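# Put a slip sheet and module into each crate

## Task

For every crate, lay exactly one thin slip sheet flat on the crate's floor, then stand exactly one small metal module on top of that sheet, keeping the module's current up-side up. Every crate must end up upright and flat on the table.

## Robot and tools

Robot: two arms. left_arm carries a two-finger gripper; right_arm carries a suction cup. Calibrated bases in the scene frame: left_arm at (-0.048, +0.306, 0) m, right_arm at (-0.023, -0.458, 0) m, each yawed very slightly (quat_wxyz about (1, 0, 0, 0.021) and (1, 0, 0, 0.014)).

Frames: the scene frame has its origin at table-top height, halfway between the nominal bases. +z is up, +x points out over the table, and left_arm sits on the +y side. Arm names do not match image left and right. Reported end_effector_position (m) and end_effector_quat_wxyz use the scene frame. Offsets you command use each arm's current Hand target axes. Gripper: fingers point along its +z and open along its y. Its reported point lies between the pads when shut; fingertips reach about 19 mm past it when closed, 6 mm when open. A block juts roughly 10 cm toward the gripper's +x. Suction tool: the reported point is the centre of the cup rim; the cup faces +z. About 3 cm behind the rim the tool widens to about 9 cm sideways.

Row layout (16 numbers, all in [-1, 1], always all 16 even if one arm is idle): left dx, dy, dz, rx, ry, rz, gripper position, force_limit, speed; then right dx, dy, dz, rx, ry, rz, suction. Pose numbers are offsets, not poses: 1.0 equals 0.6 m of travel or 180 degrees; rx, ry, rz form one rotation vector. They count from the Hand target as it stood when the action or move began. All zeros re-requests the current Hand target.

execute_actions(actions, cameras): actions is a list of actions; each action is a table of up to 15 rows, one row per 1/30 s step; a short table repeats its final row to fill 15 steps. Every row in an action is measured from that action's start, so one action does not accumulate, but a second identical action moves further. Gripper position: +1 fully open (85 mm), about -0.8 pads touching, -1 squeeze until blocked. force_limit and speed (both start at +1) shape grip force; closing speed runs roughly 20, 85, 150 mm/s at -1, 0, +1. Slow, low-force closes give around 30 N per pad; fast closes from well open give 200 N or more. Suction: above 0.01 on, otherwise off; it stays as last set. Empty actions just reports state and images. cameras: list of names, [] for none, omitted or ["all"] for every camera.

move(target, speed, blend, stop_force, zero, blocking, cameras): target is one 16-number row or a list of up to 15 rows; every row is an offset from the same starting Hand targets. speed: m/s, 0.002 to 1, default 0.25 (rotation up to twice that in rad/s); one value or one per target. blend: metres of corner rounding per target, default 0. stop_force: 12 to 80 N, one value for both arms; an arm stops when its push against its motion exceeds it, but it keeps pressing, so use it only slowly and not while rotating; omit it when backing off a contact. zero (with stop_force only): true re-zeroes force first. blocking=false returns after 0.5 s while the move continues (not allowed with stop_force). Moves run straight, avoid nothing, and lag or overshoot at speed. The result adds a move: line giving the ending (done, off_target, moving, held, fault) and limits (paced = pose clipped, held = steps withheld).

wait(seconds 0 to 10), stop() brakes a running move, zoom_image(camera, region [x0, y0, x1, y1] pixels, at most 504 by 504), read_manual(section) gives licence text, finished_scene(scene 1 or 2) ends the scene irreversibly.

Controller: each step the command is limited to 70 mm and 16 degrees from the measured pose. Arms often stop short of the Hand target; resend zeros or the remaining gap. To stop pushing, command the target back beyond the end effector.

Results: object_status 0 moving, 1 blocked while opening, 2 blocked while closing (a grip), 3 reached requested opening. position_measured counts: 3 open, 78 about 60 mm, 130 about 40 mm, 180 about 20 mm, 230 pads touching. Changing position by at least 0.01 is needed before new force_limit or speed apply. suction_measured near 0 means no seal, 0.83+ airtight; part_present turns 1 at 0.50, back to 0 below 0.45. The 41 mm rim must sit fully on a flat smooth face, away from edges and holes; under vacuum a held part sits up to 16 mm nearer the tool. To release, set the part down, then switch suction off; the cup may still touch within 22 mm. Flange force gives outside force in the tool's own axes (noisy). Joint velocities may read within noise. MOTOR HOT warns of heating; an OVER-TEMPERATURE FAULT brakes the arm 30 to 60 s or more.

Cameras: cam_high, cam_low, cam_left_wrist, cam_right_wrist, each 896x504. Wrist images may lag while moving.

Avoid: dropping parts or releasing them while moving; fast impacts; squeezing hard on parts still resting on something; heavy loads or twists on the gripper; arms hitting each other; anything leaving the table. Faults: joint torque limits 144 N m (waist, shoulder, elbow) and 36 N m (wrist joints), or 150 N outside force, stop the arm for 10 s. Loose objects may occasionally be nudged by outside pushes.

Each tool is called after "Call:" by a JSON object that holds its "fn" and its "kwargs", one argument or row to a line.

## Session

Call:
{"fn": "execute_actions", "kwargs": {
  "actions": []
}}

Scene clock: 0.00 s.
left_arm: end_effector_position=(-0.0171, +0.6864, +0.2106) position_measured=3 object_status=3 end_effector_quat_wxyz=(-0.111, +0.908, -0.108, +0.389) | right_arm: end_effector_position=(+0.3053, +0.1904, +0.3711) suction_measured=0.00 part_present=0 end_effector_quat_wxyz=(-0.043, +0.671, -0.394, -0.626)
Joint positions: left_arm=[2.316 -0.046 -0.635 0.643 -1.558 0.343] | right_arm=[0.71 0.815 1.033 -1.407 -1.842 0.939]
Joint velocities: within noise
Flange force (N): no reading
Hand target: left_arm -0.0171, +0.6864, +0.2106; -0.111, +0.908, -0.108, +0.389 | right_arm +0.3053, +0.1904, +0.3711; -0.043, +0.671, -0.394, -0.626
camera_calibration:
cam_left_wrist: T_world_to_cam=[[-0.110031, -0.952858, -0.282764, 0.72498], [-0.869243, 0.23021, -0.437516, -0.0567574], [0.481986, 0.19765, -0.853595, 0.176386], [0, 0, 0, 1]] pos_world=[-0.0545811, 0.669006, 0.330728]
cam_right_wrist: T_world_to_cam=[[0.559869, 0.675472, -0.479879, -0.109552], [0.259841, -0.693073, -0.672408, 0.331731], [-0.786784, 0.251769, -0.563546, 0.472525], [0, 0, 0, 1]] pos_world=[0.346912, 0.184946, 0.436776]

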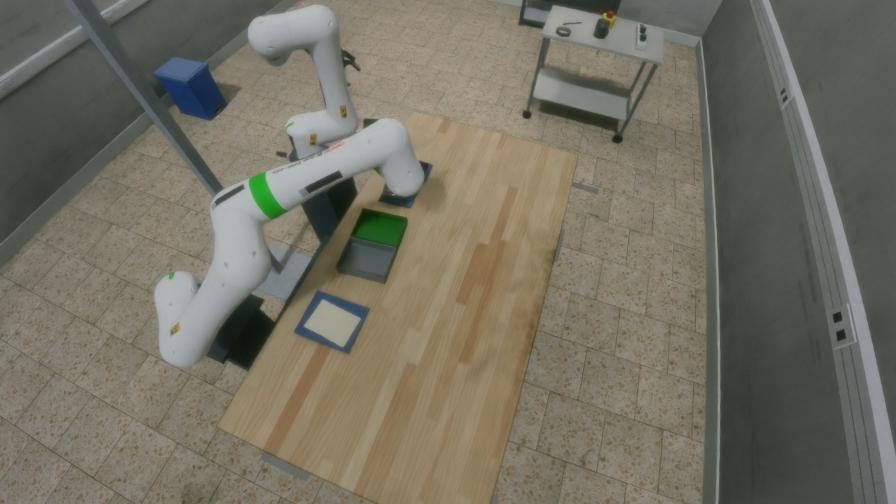

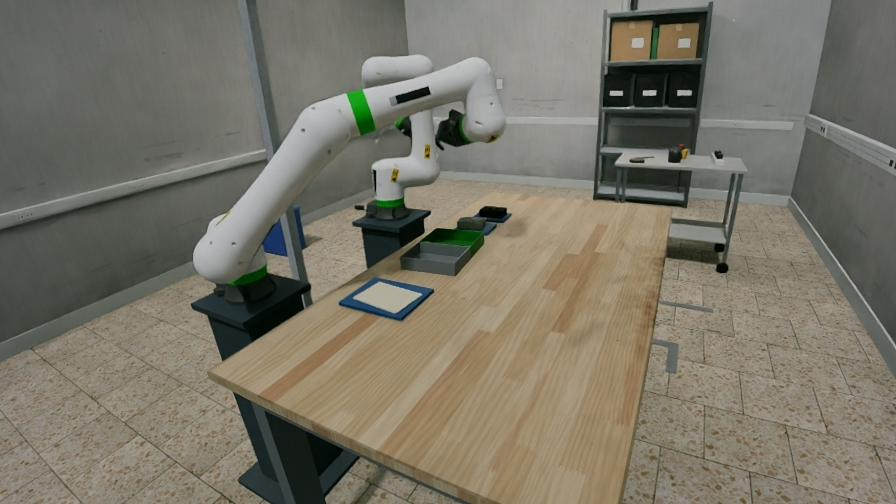

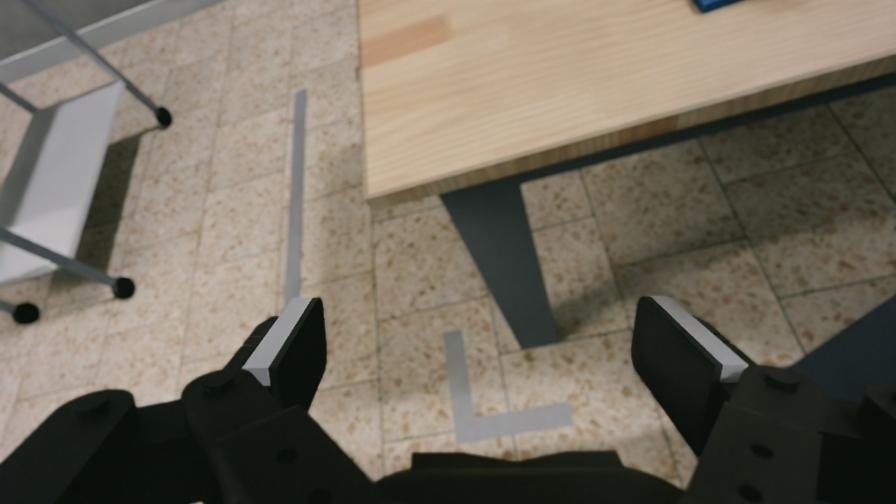

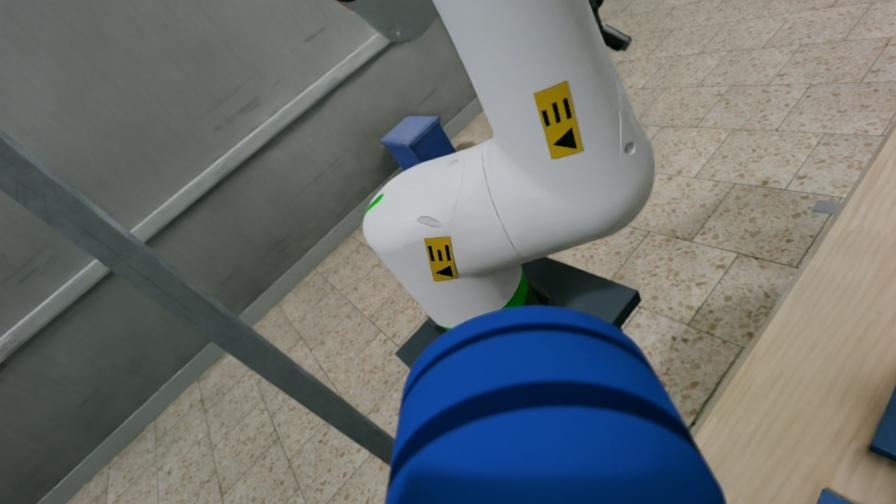

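Call:
{"fn": "move", "kwargs": {
  "target": [0,0,0,0,0,0,1,-1,-1,0.1635,0.0158,-0.474,0.5058,0.0347,0.542,0],
  "speed": 0.35
}}

Scene clock: 7.37 s.
left_arm: end_effector_position=(-0.0171, +0.6864, +0.2106) position_measured=3 object_status=3 end_effector_quat_wxyz=(-0.111, +0.908, -0.108, +0.389) | right_arm: end_effector_position=(+0.5201, -0.0193, +0.3496) suction_measured=0.00 part_present=0 end_effector_quat_wxyz=(+0.000, -0.001, +1.000, +0.000)
Joint positions: left_arm=[2.316 -0.046 -0.635 0.643 -1.558 0.343] | right_arm=[0.84 0.791 1.2 0 -1.981 -0.866]
Joint velocities: within noise
Flange force (N): left_arm=[5.2 -1.0 3.6] | right_arm=no reading
Hand target: left_arm -0.0171, +0.6864, +0.2106; -0.111, +0.908, -0.108, +0.389 | right_arm +0.5201, -0.0193, +0.3496; +0.000, -0.001, +1.000, +0.000
Off the commanded pose: left_arm 0.000 m, 0 deg | right_arm 0.000 m, 0 deg.
move: done
camera_calibration:
cam_left_wrist: T_world_to_cam=[[-0.110031, -0.952858, -0.282764, 0.72498], [-0.869243, 0.23021, -0.437516, -0.0567574], [0.481986, 0.19765, -0.853595, 0.176386], [0, 0, 0, 1]] pos_world=[-0.0545811, 0.669006, 0.330728]
cam_right_wrist: T_world_to_cam=[[-0.0443451, -0.998797, -0.0209392, 0.0230835], [-0.892853, 0.0302214, 0.449332, 0.337431], [-0.448159, 0.0386214, -0.893119, 0.617159], [0, 0, 0, 1]] pos_world=[0.578885, -0.0109775, 0.400061]

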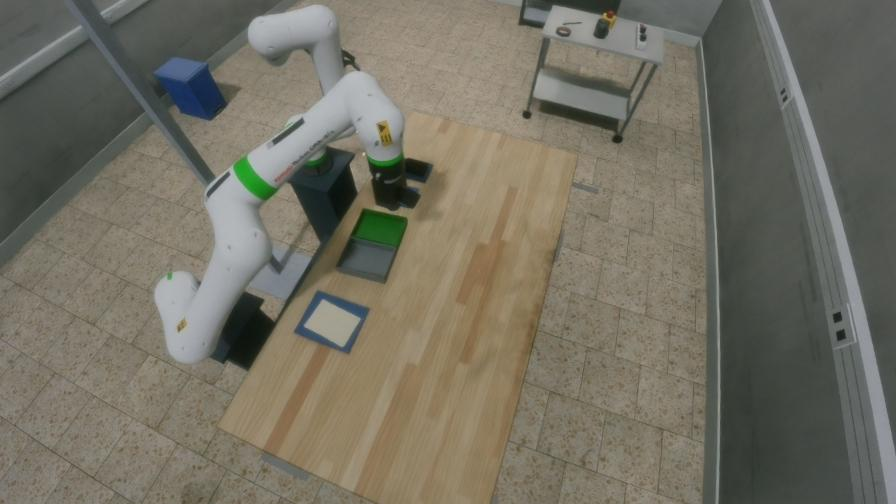

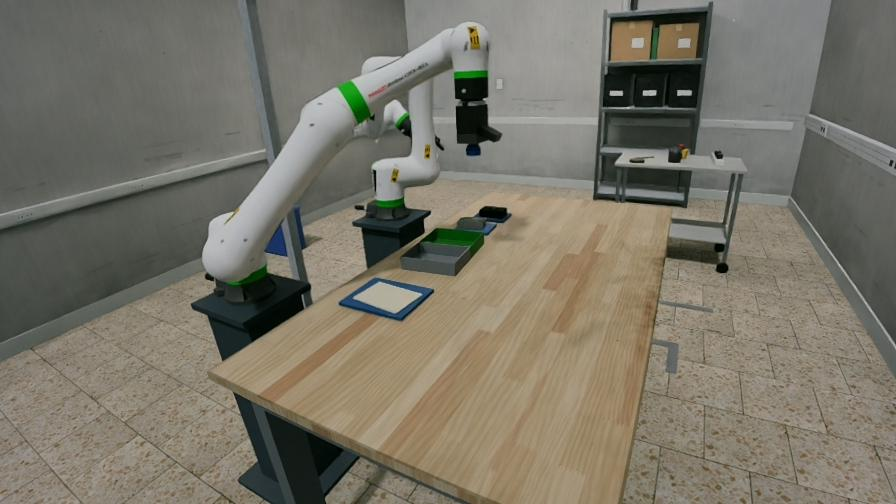

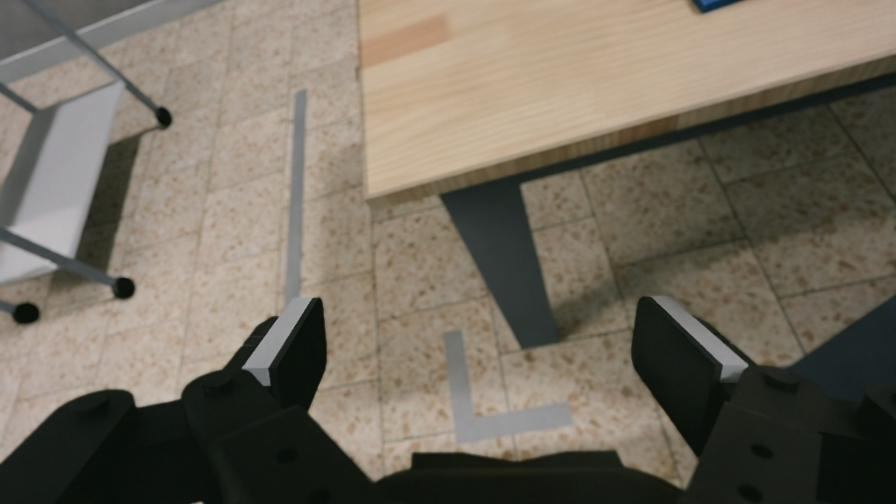

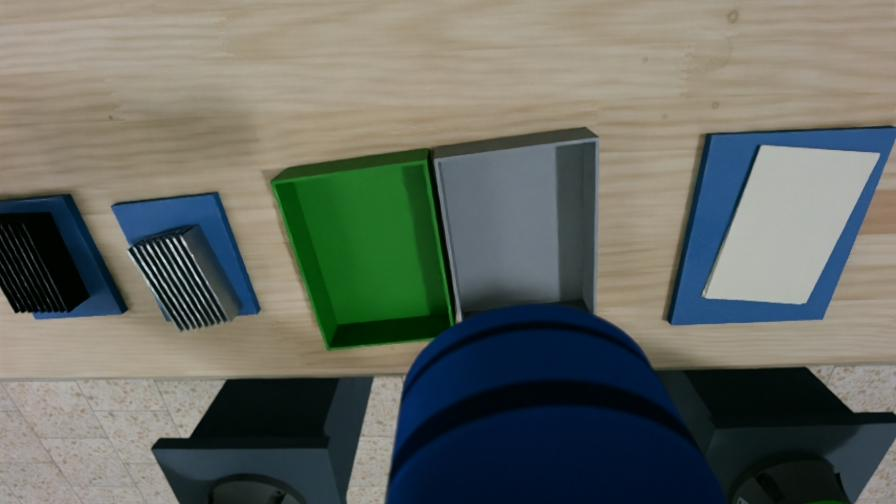

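Call:
{"fn": "zoom_image", "kwargs": {
  "camera": "cam_right_wrist",
  "region": [260, 110, 620, 360]
}}

Call:
{"fn": "zoom_image", "kwargs": {
  "camera": "cam_right_wrist",
  "region": [650, 110, 896, 340]
}}

Call:
{"fn": "move", "kwargs": {
  "target": [
    [0.513,-0.02,0.133,-0.124,-0.069,0.199,1,-1,-1,0,0,0,0,0,0,0],
    [0.831,0.4605,0.2537,-0.2489,-0.1384,0.3982,1,-1,-1,0,0,0,0,0,0,0]
  ],
  "speed": 0.35,
  "blend": [0.08,0],
  "cameras": ["cam_left_wrist","cam_low","cam_right_wrist"]
}}

Call:
{"fn": "zoom_image", "kwargs": {
  "camera": "cam_left_wrist",
  "region": [360, 40, 620, 340]
}}

Scaled by 1.400 from the camera's 896x504 image, which has a finer 1280x720 frame.

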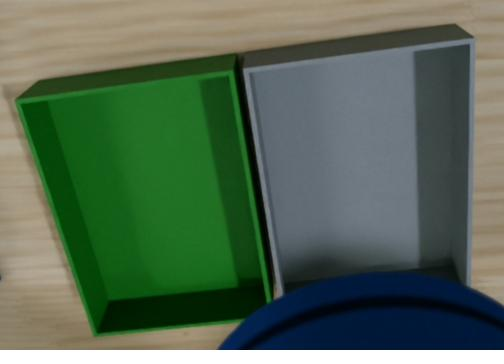

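Scaled by 2.049 from the camera's 896x504 image, which has a finer 1280x720 frame.

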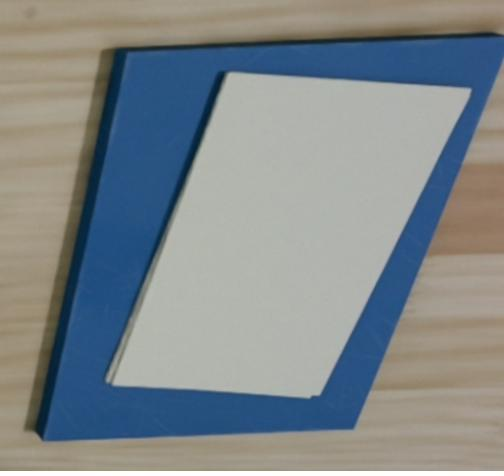

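Scene clock: 13.20 s.
left_arm: end_effector_position=(+0.4000, +0.3006, +0.3696) position_measured=3 object_status=3 end_effector_quat_wxyz=(+0.000, +0.707, -0.707, +0.000) | right_arm: end_effector_position=(+0.5201, -0.0193, +0.3496) suction_measured=0.00 part_present=0 end_effector_quat_wxyz=(+0.000, -0.001, +1.000, +0.000)
Joint positions: left_arm=[0.241 0.02 0.224 0 -1.775 1.29] | right_arm=[0.84 0.791 1.201 0 -1.981 -0.866]
Joint velocities: within noise
Flange force (N): left_arm=[3.7 2.9 1.9] | right_arm=no reading
Hand target: left_arm +0.4001, +0.3006, +0.3696; +0.000, +0.707, -0.707, +0.000 | right_arm +0.5201, -0.0193, +0.3496; +0.000, -0.001, +1.000, +0.000
Off the commanded pose: left_arm 0.000 m, 0 deg | right_arm 0.000 m, 0 deg.
move: done
camera_calibration:
cam_left_wrist: T_world_to_cam=[[-0.999993, -0.00263175, 0.00264934, 0.413157], [-0.00166889, 0.949622, 0.313394, -0.376643], [-0.00334065, 0.313387, -0.949619, 0.382129], [0, 0, 0, 1]] pos_world=[0.413802, 0.239002, 0.47982]
cam_right_wrist: T_world_to_cam=[[-0.0444361, -0.998794, -0.0208885, 0.0231155], [-0.892809, 0.0303219, 0.449414, 0.337374], [-0.448239, 0.0386196, -0.893079, 0.617189], [0, 0, 0, 1]] pos_world=[0.578885, -0.0109778, 0.400061]
Images, in order (width x height): cam_low 896x504, cam_left_wrist 896x504, cam_right_wrist 896x504.

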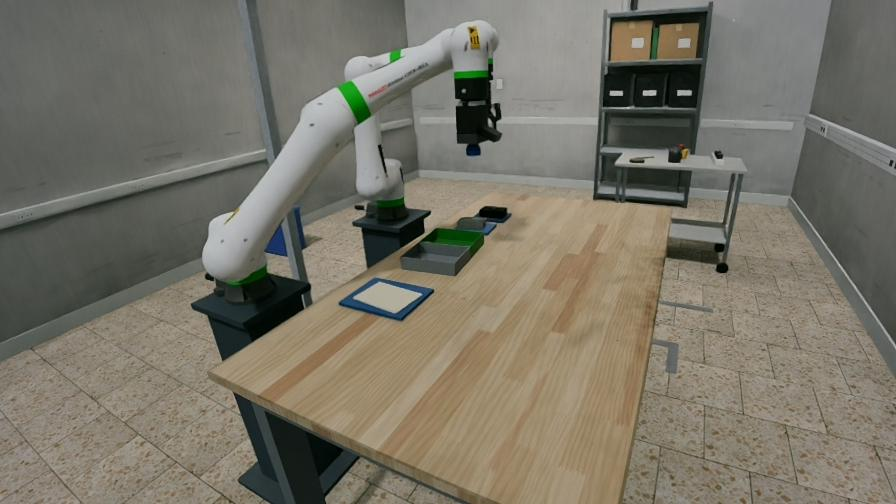

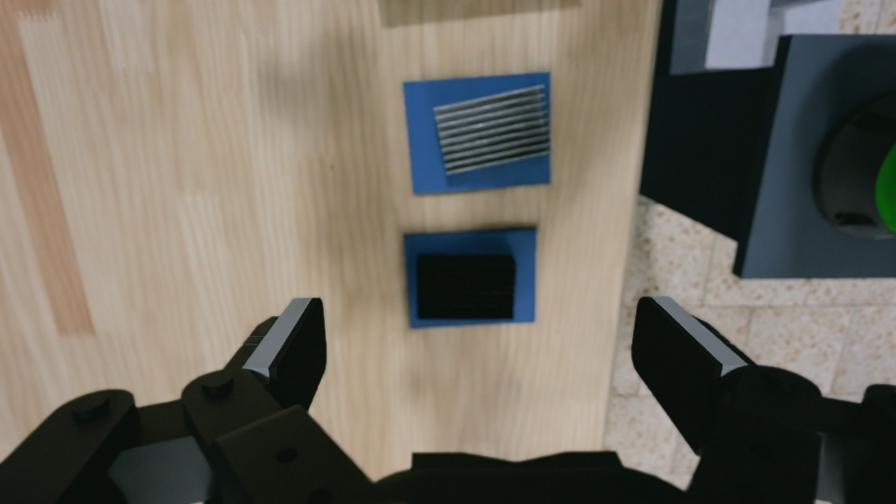

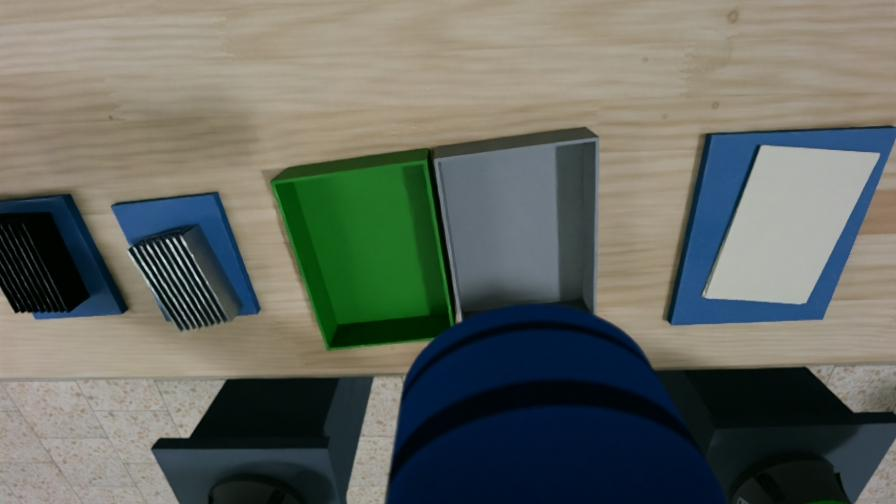

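Scaled by 1.680 from the camera's 896x504 image, which has a finer 1280x720 frame.

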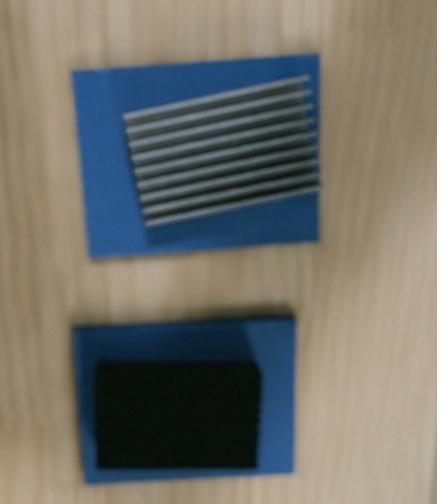

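Call:
{"fn": "move", "kwargs": {
  "target": [0.052,0.0633,0.399,0,0,0.4333,1,-1,-1,0.0335,-0.507,0.0327,0,0,0,0],
  "cameras": ["cam_left_wrist","cam_right_wrist"]
}}

Call:
{"fn": "zoom_image", "kwargs": {
  "camera": "cam_right_wrist",
  "region": [340, 60, 600, 360]
}}

Call:
{"fn": "zoom_image", "kwargs": {
  "camera": "cam_left_wrist",
  "region": [330, 80, 660, 380]
}}

Scene clock: 23.87 s.
left_arm: end_effector_position=(+0.3621, +0.2693, +0.1302) position_measured=3 object_status=3 end_effector_quat_wxyz=(+0.000, -0.105, +0.994, +0.000) | right_arm: end_effector_position=(+0.5004, -0.3235, +0.3300) suction_measured=0.00 part_present=0 end_effector_quat_wxyz=(+0.000, -0.001, +1.000, +0.000)
Joint positions: left_arm=[0.19 -0.027 -0.389 0 -1.209 -0.021] | right_arm=[0.467 0.237 0.334 0 -1.668 -0.494]
Joint velocities: within noise
Flange force (N): left_arm=[3.8 -2.8 -0.9] | right_arm=[-1.4 0.2 -2.9]
Hand target: left_arm +0.3621, +0.2694, +0.1302; +0.000, -0.105, +0.994, +0.000 | right_arm +0.5004, -0.3235, +0.3300; +0.000, -0.001, +1.000, +0.000
Off the commanded pose: left_arm 0.000 m, 0 deg | right_arm 0.000 m, 0 deg.
move: done
camera_calibration:
cam_left_wrist: T_world_to_cam=[[-0.210502, 0.97759, 0.0026142, -0.17414], [0.928546, 0.199103, 0.313305, -0.406691], [0.305764, 0.0683787, -0.949649, 0.118514], [0, 0, 0, 1]] pos_world=[0.304737, 0.243107, 0.24042]
cam_right_wrist: T_world_to_cam=[[-0.0443876, -0.998798, -0.0208012, -0.282164], [-0.89281, 0.0303179, 0.449411, 0.337821], [-0.448241, 0.0385198, -0.893083, 0.602577], [0, 0, 0, 1]] pos_world=[0.559185, -0.315278, 0.380461]
Images, in order (width x height): cam_left_wrist 896x504, cam_right_wrist 896x504.

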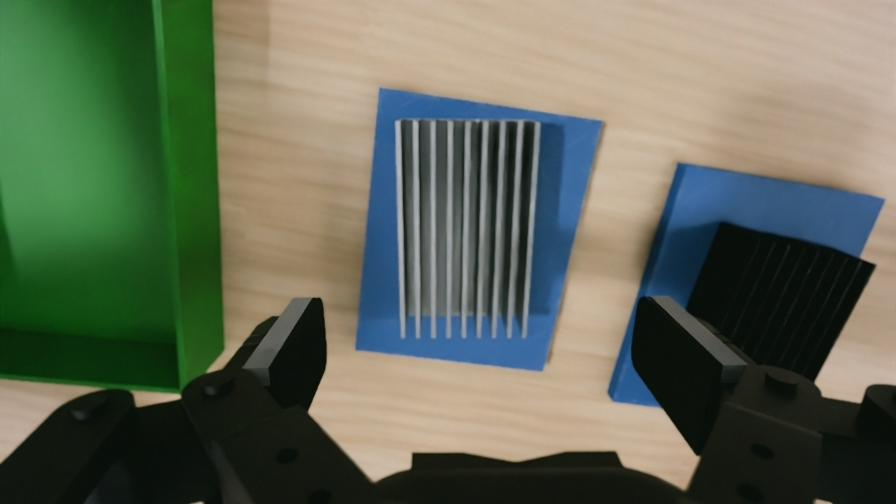

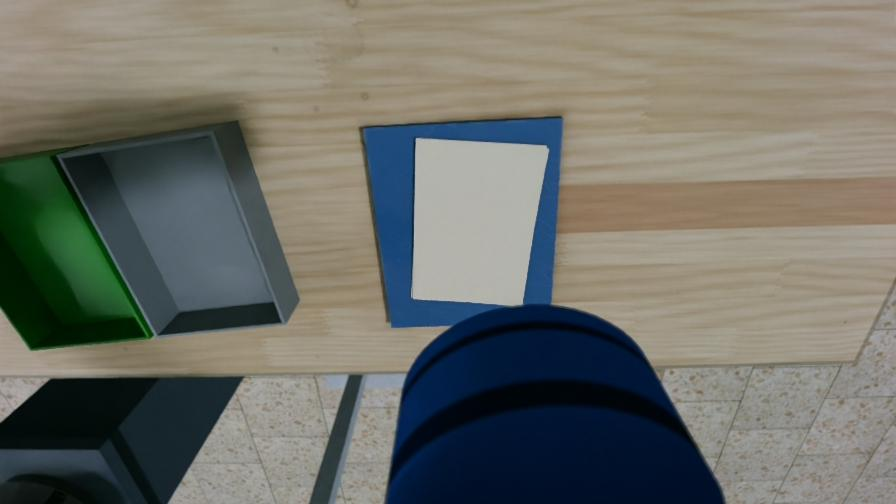

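Scaled by 1.680 from the camera's 896x504 image, which has a finer 1280x720 frame.

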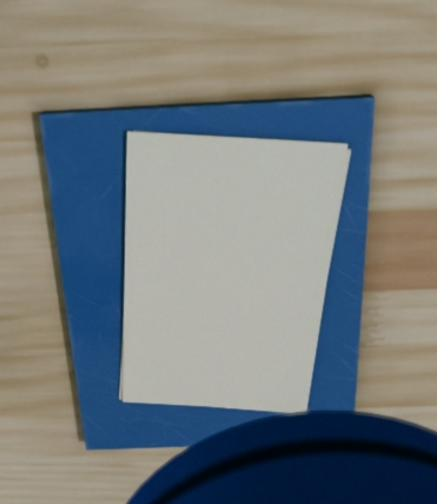

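Scaled by 1.527 from the camera's 896x504 image, which has a finer 1280x720 frame.

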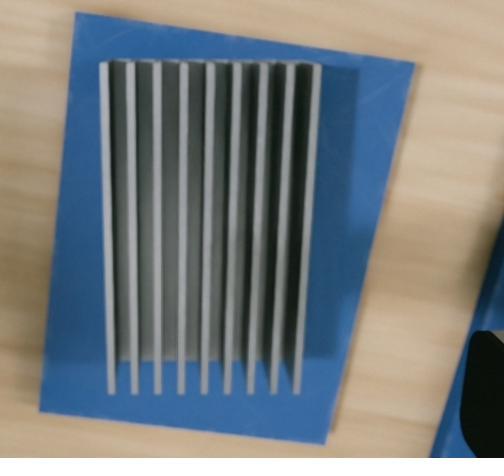

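Call:
{"fn": "move", "kwargs": {
  "target": [0.005,0,0.1733,0,0,0,1,-1,-1,0.1788,0.0008,0.45,0,0,0.0306,0],
  "speed": 0.2,
  "cameras": ["cam_left_wrist","cam_right_wrist"]
}}

Call:
{"fn": "move", "kwargs": {
  "target": [0,0,0,0,0,0,1,-1,-1,0,0,0.11,0,0,0,1],
  "cameras": [],
  "speed": 0.025,
  "stop_force": 12
}}

Scene clock: 31.53 s.
left_arm: end_effector_position=(+0.3592, +0.2687, +0.0262) position_measured=3 object_status=3 end_effector_quat_wxyz=(+0.000, -0.105, +0.994, +0.000) | right_arm: end_effector_position=(+0.3930, -0.3232, +0.0600) suction_measured=0.00 part_present=0 end_effector_quat_wxyz=(+0.000, +0.048, +0.999, +0.000)
Joint positions: left_arm=[0.19 0.101 -0.532 0 -0.938 -0.022] | right_arm=[0.588 0.142 -0.439 0 -0.991 -0.711]
Joint velocities: within noise
Flange force (N): left_arm=[3.9 -3.6 -1.6] | right_arm=[-0.6 0.7 -2.9]
Hand target: left_arm +0.3592, +0.2687, +0.0262; +0.000, -0.105, +0.994, +0.000 | right_arm +0.3930, -0.3232, +0.0600; +0.000, +0.047, +0.999, +0.000
Off the commanded pose: left_arm 0.000 m, 0 deg | right_arm 0.000 m, 0 deg.
move: done
camera_calibration:
cam_left_wrist: T_world_to_cam=[[-0.210515, 0.977587, 0.00258867, -0.173905], [0.928503, 0.199116, 0.313424, -0.37124], [0.305883, 0.068384, -0.94961, 0.0207609], [0, 0, 0, 1]] pos_world=[0.301737, 0.242507, 0.13652]
cam_right_wrist: T_world_to_cam=[[-0.140047, -0.989925, -0.0208862, -0.251665], [-0.88581, 0.115837, 0.449358, 0.38815], [-0.442411, 0.0814325, -0.893108, 0.324973], [0, 0, 0, 1]] pos_world=[0.452354, -0.320555, 0.110561]
Images, in order (width x height): cam_left_wrist 896x504, cam_right_wrist 896x504.

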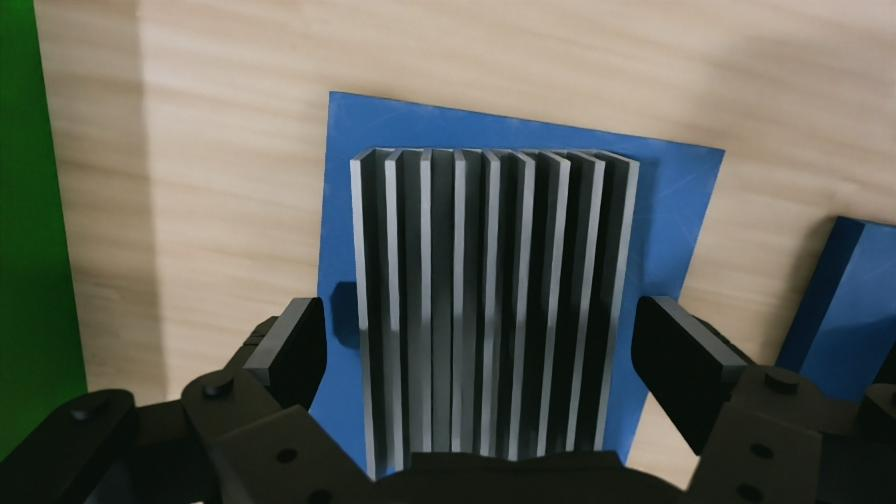

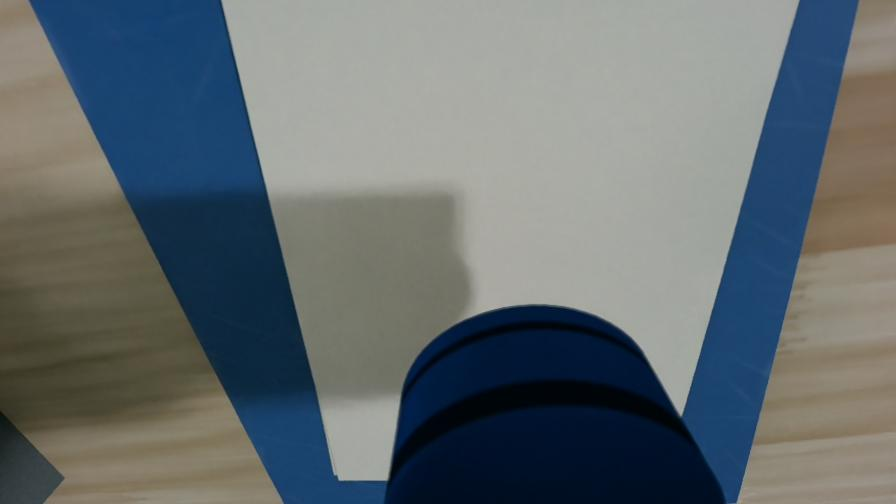

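Scene clock: 34.60 s.
left_arm: end_effector_position=(+0.3592, +0.2687, +0.0262) position_measured=3 object_status=3 end_effector_quat_wxyz=(+0.000, -0.105, +0.994, +0.000) | right_arm: end_effector_position=(+0.3931, -0.3231, -0.0020) suction_measured=0.89 part_present=1 end_effector_quat_wxyz=(+0.000, +0.047, +0.999, +0.000)
Joint positions: left_arm=[0.19 0.101 -0.532 0 -0.938 -0.022] | right_arm=[0.588 0.246 -0.494 0 -0.832 -0.711]
Joint velocities: within noise
Flange force (N): left_arm=[3.6 -3.2 -1.7] | right_arm=[10.4 -3.3 -51.1]
Hand target: left_arm +0.3592, +0.2687, +0.0262; +0.000, -0.105, +0.994, +0.000 | right_arm +0.3930, -0.3231, -0.0020; +0.000, +0.048, +0.999, +0.000 (not the last commanded pose)
Off the commanded pose: left_arm 0.000 m, 0 deg | right_arm 0.004 m, 0 deg.
move: contact (right_arm)
No camera images: "cameras" was empty.

Call:
{"fn": "move", "kwargs": {
  "target": [0,0,0,0,0,0,-1,-0.6,-1,0,0,-0.2,0,0,0,1],
  "speed": 0.08,
  "cameras": ["cam_left_wrist","cam_low","cam_right_wrist"]
}}

Call:
{"fn": "zoom_image", "kwargs": {
  "camera": "cam_low",
  "region": [320, 230, 460, 330]
}}

Scene clock: 37.90 s.
left_arm: end_effector_position=(+0.3592, +0.2687, +0.0262) position_measured=78 object_status=2 end_effector_quat_wxyz=(+0.000, -0.105, +0.994, +0.000) | right_arm: end_effector_position=(+0.3931, -0.3231, +0.1180) suction_measured=0.89 part_present=1 end_effector_quat_wxyz=(+0.000, +0.048, +0.999, +0.000)
Joint positions: left_arm=[0.19 0.101 -0.532 0 -0.938 -0.022] | right_arm=[0.588 0.067 -0.368 0 -1.136 -0.711]
Joint velocities: within noise
Flange force (N): left_arm=[7.7 0.3 -22.0] | right_arm=[-0.2 0.2 -3.1]
Hand target: left_arm +0.3592, +0.2687, +0.0262; +0.000, -0.105, +0.994, +0.000 | right_arm +0.3931, -0.3231, +0.1180; +0.000, +0.048, +0.999, +0.000
Off the commanded pose: left_arm 0.000 m, 0 deg | right_arm 0.000 m, 0 deg.
move: done
camera_calibration:
cam_left_wrist: T_world_to_cam=[[-0.210575, 0.977575, 0.00246576, -0.173867], [0.928489, 0.199211, 0.313406, -0.371256], [0.305887, 0.0682849, -0.949616, 0.020785], [0, 0, 0, 1]] pos_world=[0.301737, 0.242507, 0.13652]
cam_right_wrist: T_world_to_cam=[[-0.140082, -0.989917, -0.0209925, -0.25042], [-0.885866, 0.115831, 0.449249, 0.362174], [-0.442287, 0.0815283, -0.89316, 0.376668], [0, 0, 0, 1]] pos_world=[0.452354, -0.320555, 0.168461]
Images, in order (width x height): cam_low 896x504, cam_left_wrist 896x504, cam_right_wrist 896x504.

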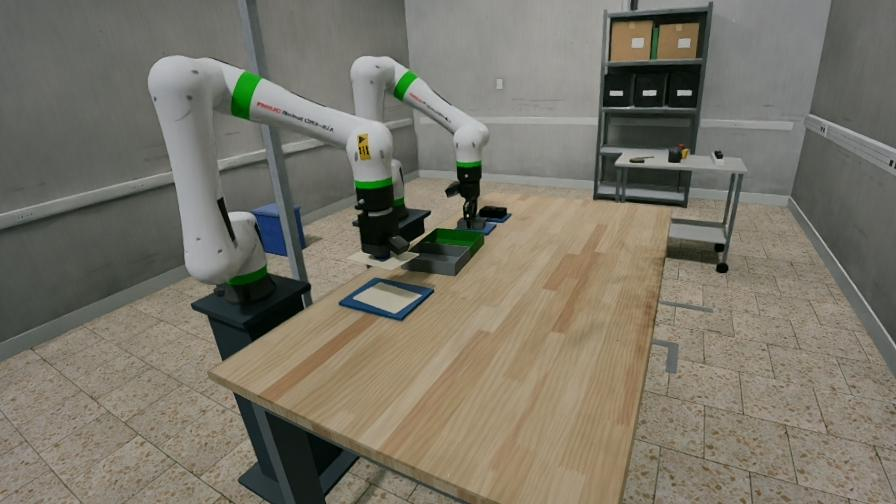

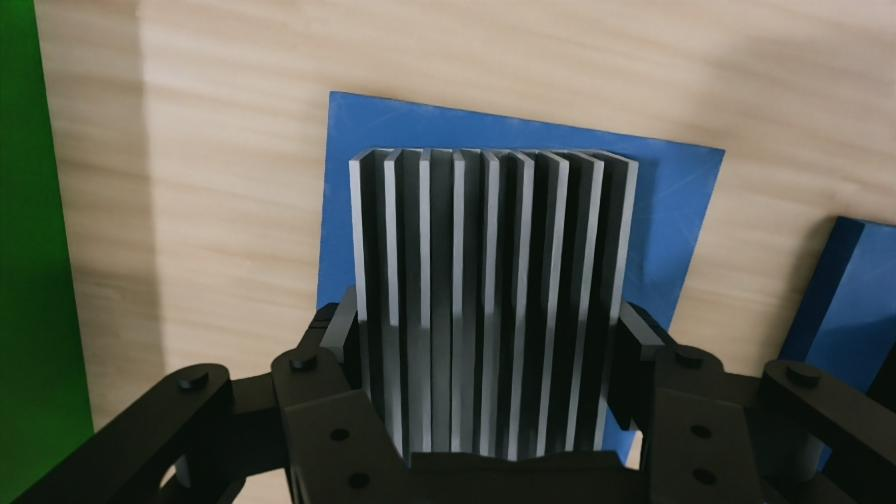

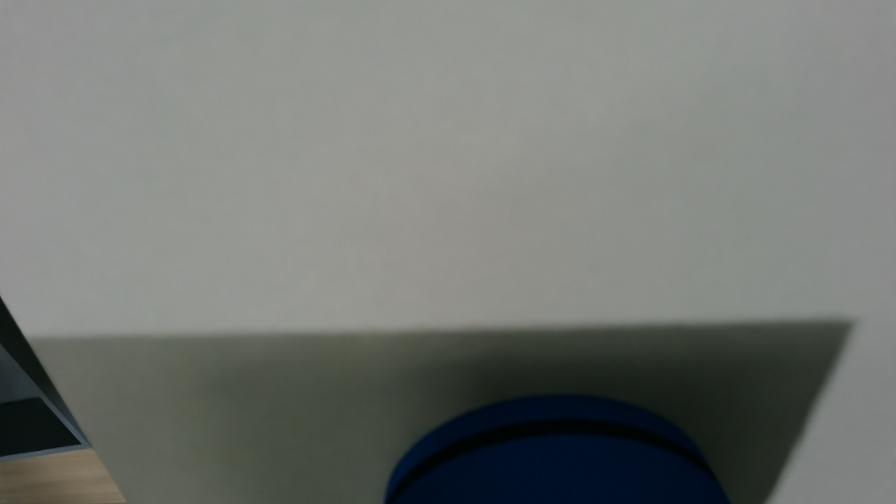

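Scaled by 3.600 from the camera's 896x504 image, which has a finer 1280x720 frame.

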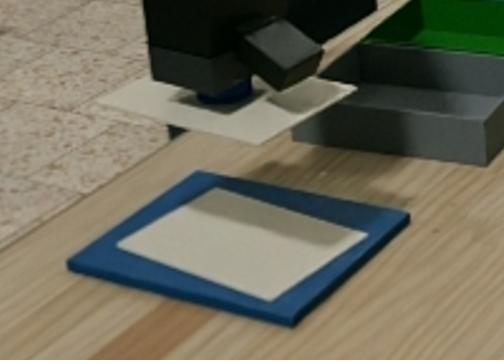

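Call:
{"fn": "move", "kwargs": {
  "target": [0,0,0,0,0,0,-1,-0.6,-1,0.086,0.6655,0,0,0,-0.061,1],
  "speed": 0.18,
  "cameras": []
}}

Call:
{"fn": "move", "kwargs": {
  "target": [0,0,0,0,0,0,-1,-0.6,-1,0,0,0.11,0,0,0,1],
  "speed": 0.1
}}

Call:
{"fn": "zoom_image", "kwargs": {
  "camera": "cam_high",
  "region": [320, 190, 420, 290]
}}

Call:
{"fn": "zoom_image", "kwargs": {
  "camera": "cam_low",
  "region": [390, 190, 520, 290]
}}

Scene clock: 41.97 s.
left_arm: end_effector_position=(+0.3592, +0.2687, +0.0262) position_measured=78 object_status=2 end_effector_quat_wxyz=(+0.000, -0.105, +0.994, +0.000) | right_arm: end_effector_position=(+0.3795, +0.0793, +0.1180) suction_measured=0.89 part_present=1 end_effector_quat_wxyz=(+0.000, -0.048, +0.999, +0.000)
Joint positions: left_arm=[0.19 0.101 -0.532 0 -0.938 -0.022] | right_arm=[1.096 0.629 0.386 0 -1.328 -1.026]
Joint velocities: within noise
Flange force (N): left_arm=[7.9 -0.2 -22.5] | right_arm=[-2.1 1.9 -1.9]
Hand target: left_arm +0.3592, +0.2687, +0.0262; +0.000, -0.105, +0.994, +0.000 | right_arm +0.3796, +0.0793, +0.1180; +0.000, -0.048, +0.999, +0.000
Off the commanded pose: left_arm 0.000 m, 0 deg | right_arm 0.000 m, 0 deg.
move: done
No camera images: "cameras" was empty.

Scene clock: 42.93 s.
left_arm: end_effector_position=(+0.3592, +0.2687, +0.0262) position_measured=78 object_status=2 end_effector_quat_wxyz=(+0.000, -0.105, +0.994, +0.000) | right_arm: end_effector_position=(+0.3796, +0.0793, +0.0520) suction_measured=0.89 part_present=1 end_effector_quat_wxyz=(+0.000, -0.048, +0.999, +0.000)
Joint positions: left_arm=[0.19 0.101 -0.532 0 -0.938 -0.022] | right_arm=[1.096 0.681 0.308 0 -1.198 -1.026]
Joint velocities: within noise
Flange force (N): left_arm=[7.4 -0.1 -22.6] | right_arm=[-0.3 0.6 -2.5]
Hand target: left_arm +0.3592, +0.2687, +0.0262; +0.000, -0.105, +0.994, +0.000 | right_arm +0.3796, +0.0793, +0.0520; +0.000, -0.048, +0.999, +0.000
Off the commanded pose: left_arm 0.000 m, 0 deg | right_arm 0.000 m, 0 deg.
move: done
camera_calibration:
cam_left_wrist: T_world_to_cam=[[-0.210514, 0.977587, 0.00258919, -0.173906], [0.928504, 0.199114, 0.313423, -0.371239], [0.305883, 0.068384, -0.94961, 0.0207609], [0, 0, 0, 1]] pos_world=[0.301737, 0.242507, 0.13652]
cam_right_wrist: T_world_to_cam=[[0.051074, -0.998471, -0.021131, 0.0727992], [-0.891685, -0.05512, 0.449289, 0.348968], [-0.449766, -0.00410477, -0.893137, 0.288657], [0, 0, 0, 1]] pos_world=[0.437279, 0.0931079, 0.102561]

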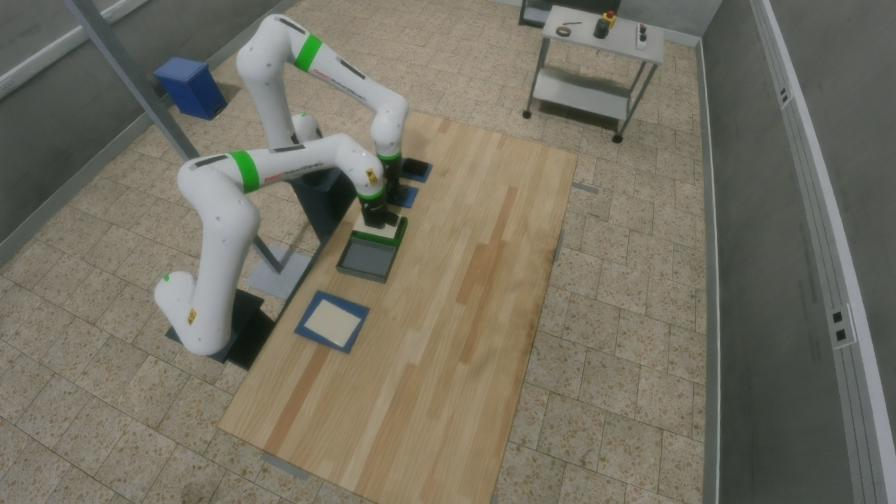

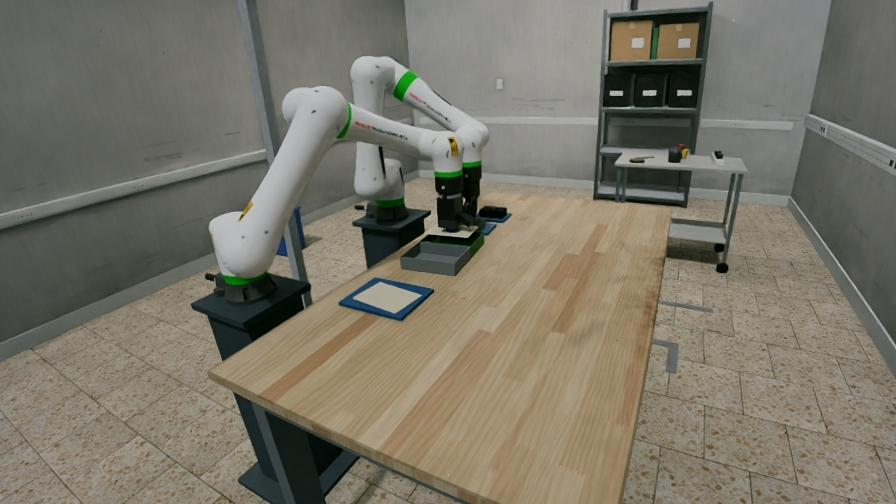

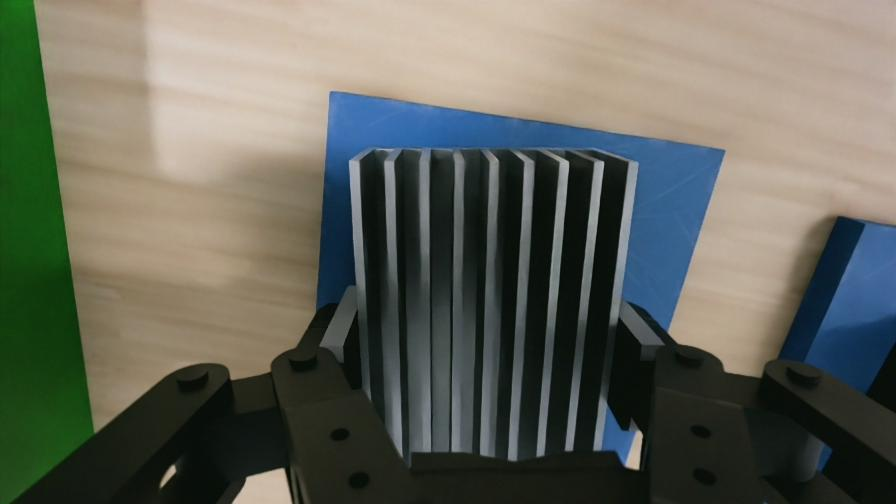

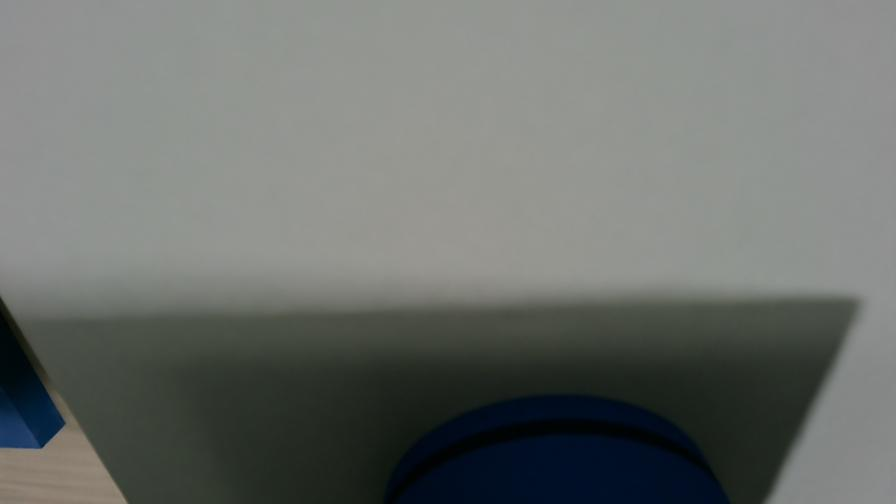

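Scaled by 5.040 from the camera's 896x504 image, which has a finer 1280x720 frame.

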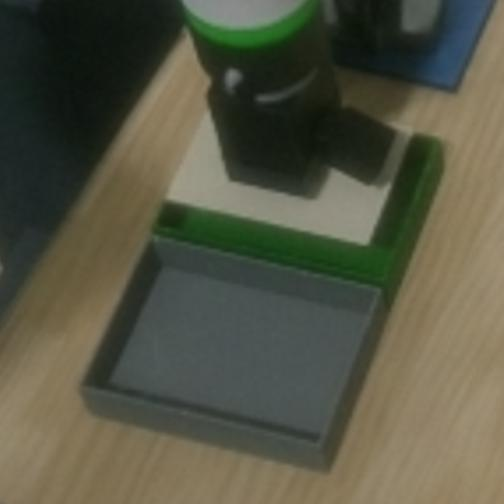

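Scaled by 3.877 from the camera's 896x504 image, which has a finer 1280x720 frame.

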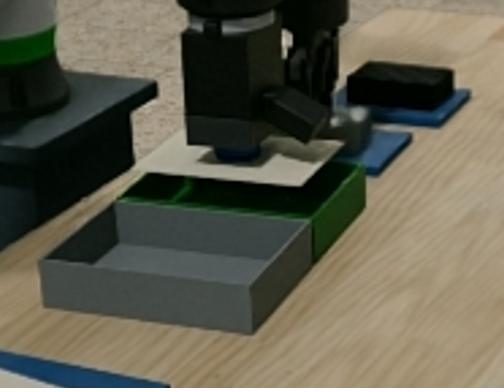

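Call:
{"fn": "move", "kwargs": {
  "target": [0,0,0,0,0,0,-1,-0.6,-1,0,0,0.113,0,0,0,1],
  "speed": 0.025,
  "stop_force": 12,
  "cameras": ["cam_high","cam_low"]
}}

Call:
{"fn": "zoom_image", "kwargs": {
  "camera": "cam_high",
  "region": [320, 190, 420, 290]
}}

Scene clock: 48.07 s.
left_arm: end_effector_position=(+0.3592, +0.2687, +0.0262) position_measured=78 object_status=2 end_effector_quat_wxyz=(+0.000, -0.105, +0.994, +0.000) | right_arm: end_effector_position=(+0.3797, +0.0794, -0.0099) suction_measured=0.89 part_present=1 end_effector_quat_wxyz=(+0.000, -0.048, +0.999, +0.000)
Joint positions: left_arm=[0.19 0.101 -0.532 0 -0.938 -0.022] | right_arm=[1.096 0.747 0.26 0 -1.084 -1.026]
Joint velocities: within noise
Flange force (N): left_arm=[7.6 -0.4 -22.7] | right_arm=[3.1 -1.8 -38.1]
Hand target: left_arm +0.3592, +0.2687, +0.0262; +0.000, -0.105, +0.994, +0.000 | right_arm +0.3796, +0.0794, -0.0100; +0.000, -0.048, +0.999, +0.000 (not the last commanded pose)
Off the commanded pose: left_arm 0.000 m, 0 deg | right_arm 0.006 m, 0 deg.
move: contact (right_arm)
Images, in order (width x height): cam_high 896x504, cam_low 896x504.

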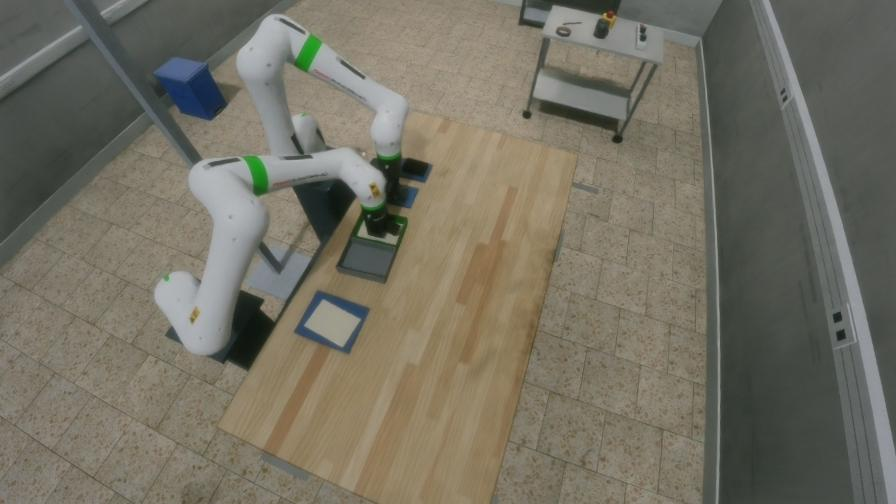

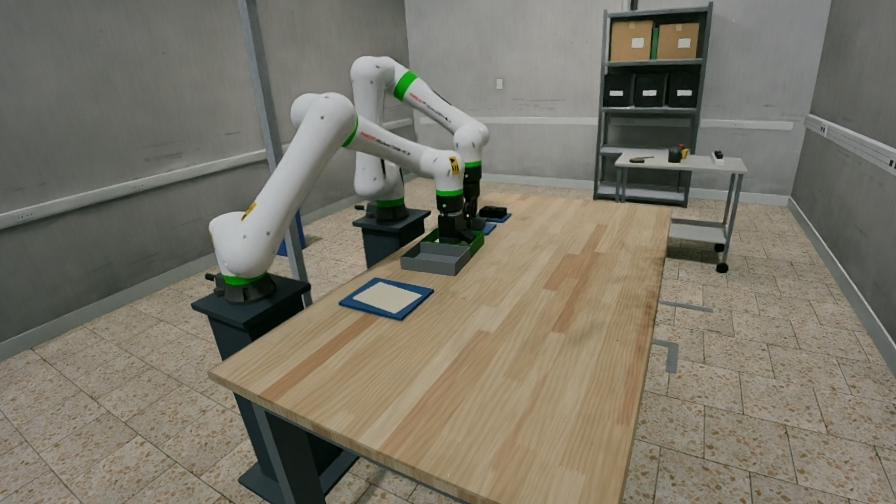

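Scaled by 5.040 from the camera's 896x504 image, which has a finer 1280x720 frame.

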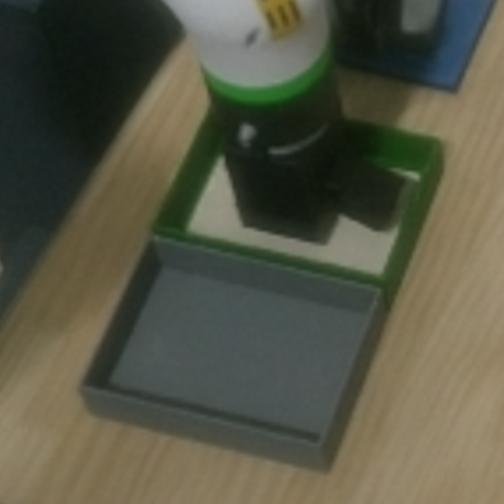

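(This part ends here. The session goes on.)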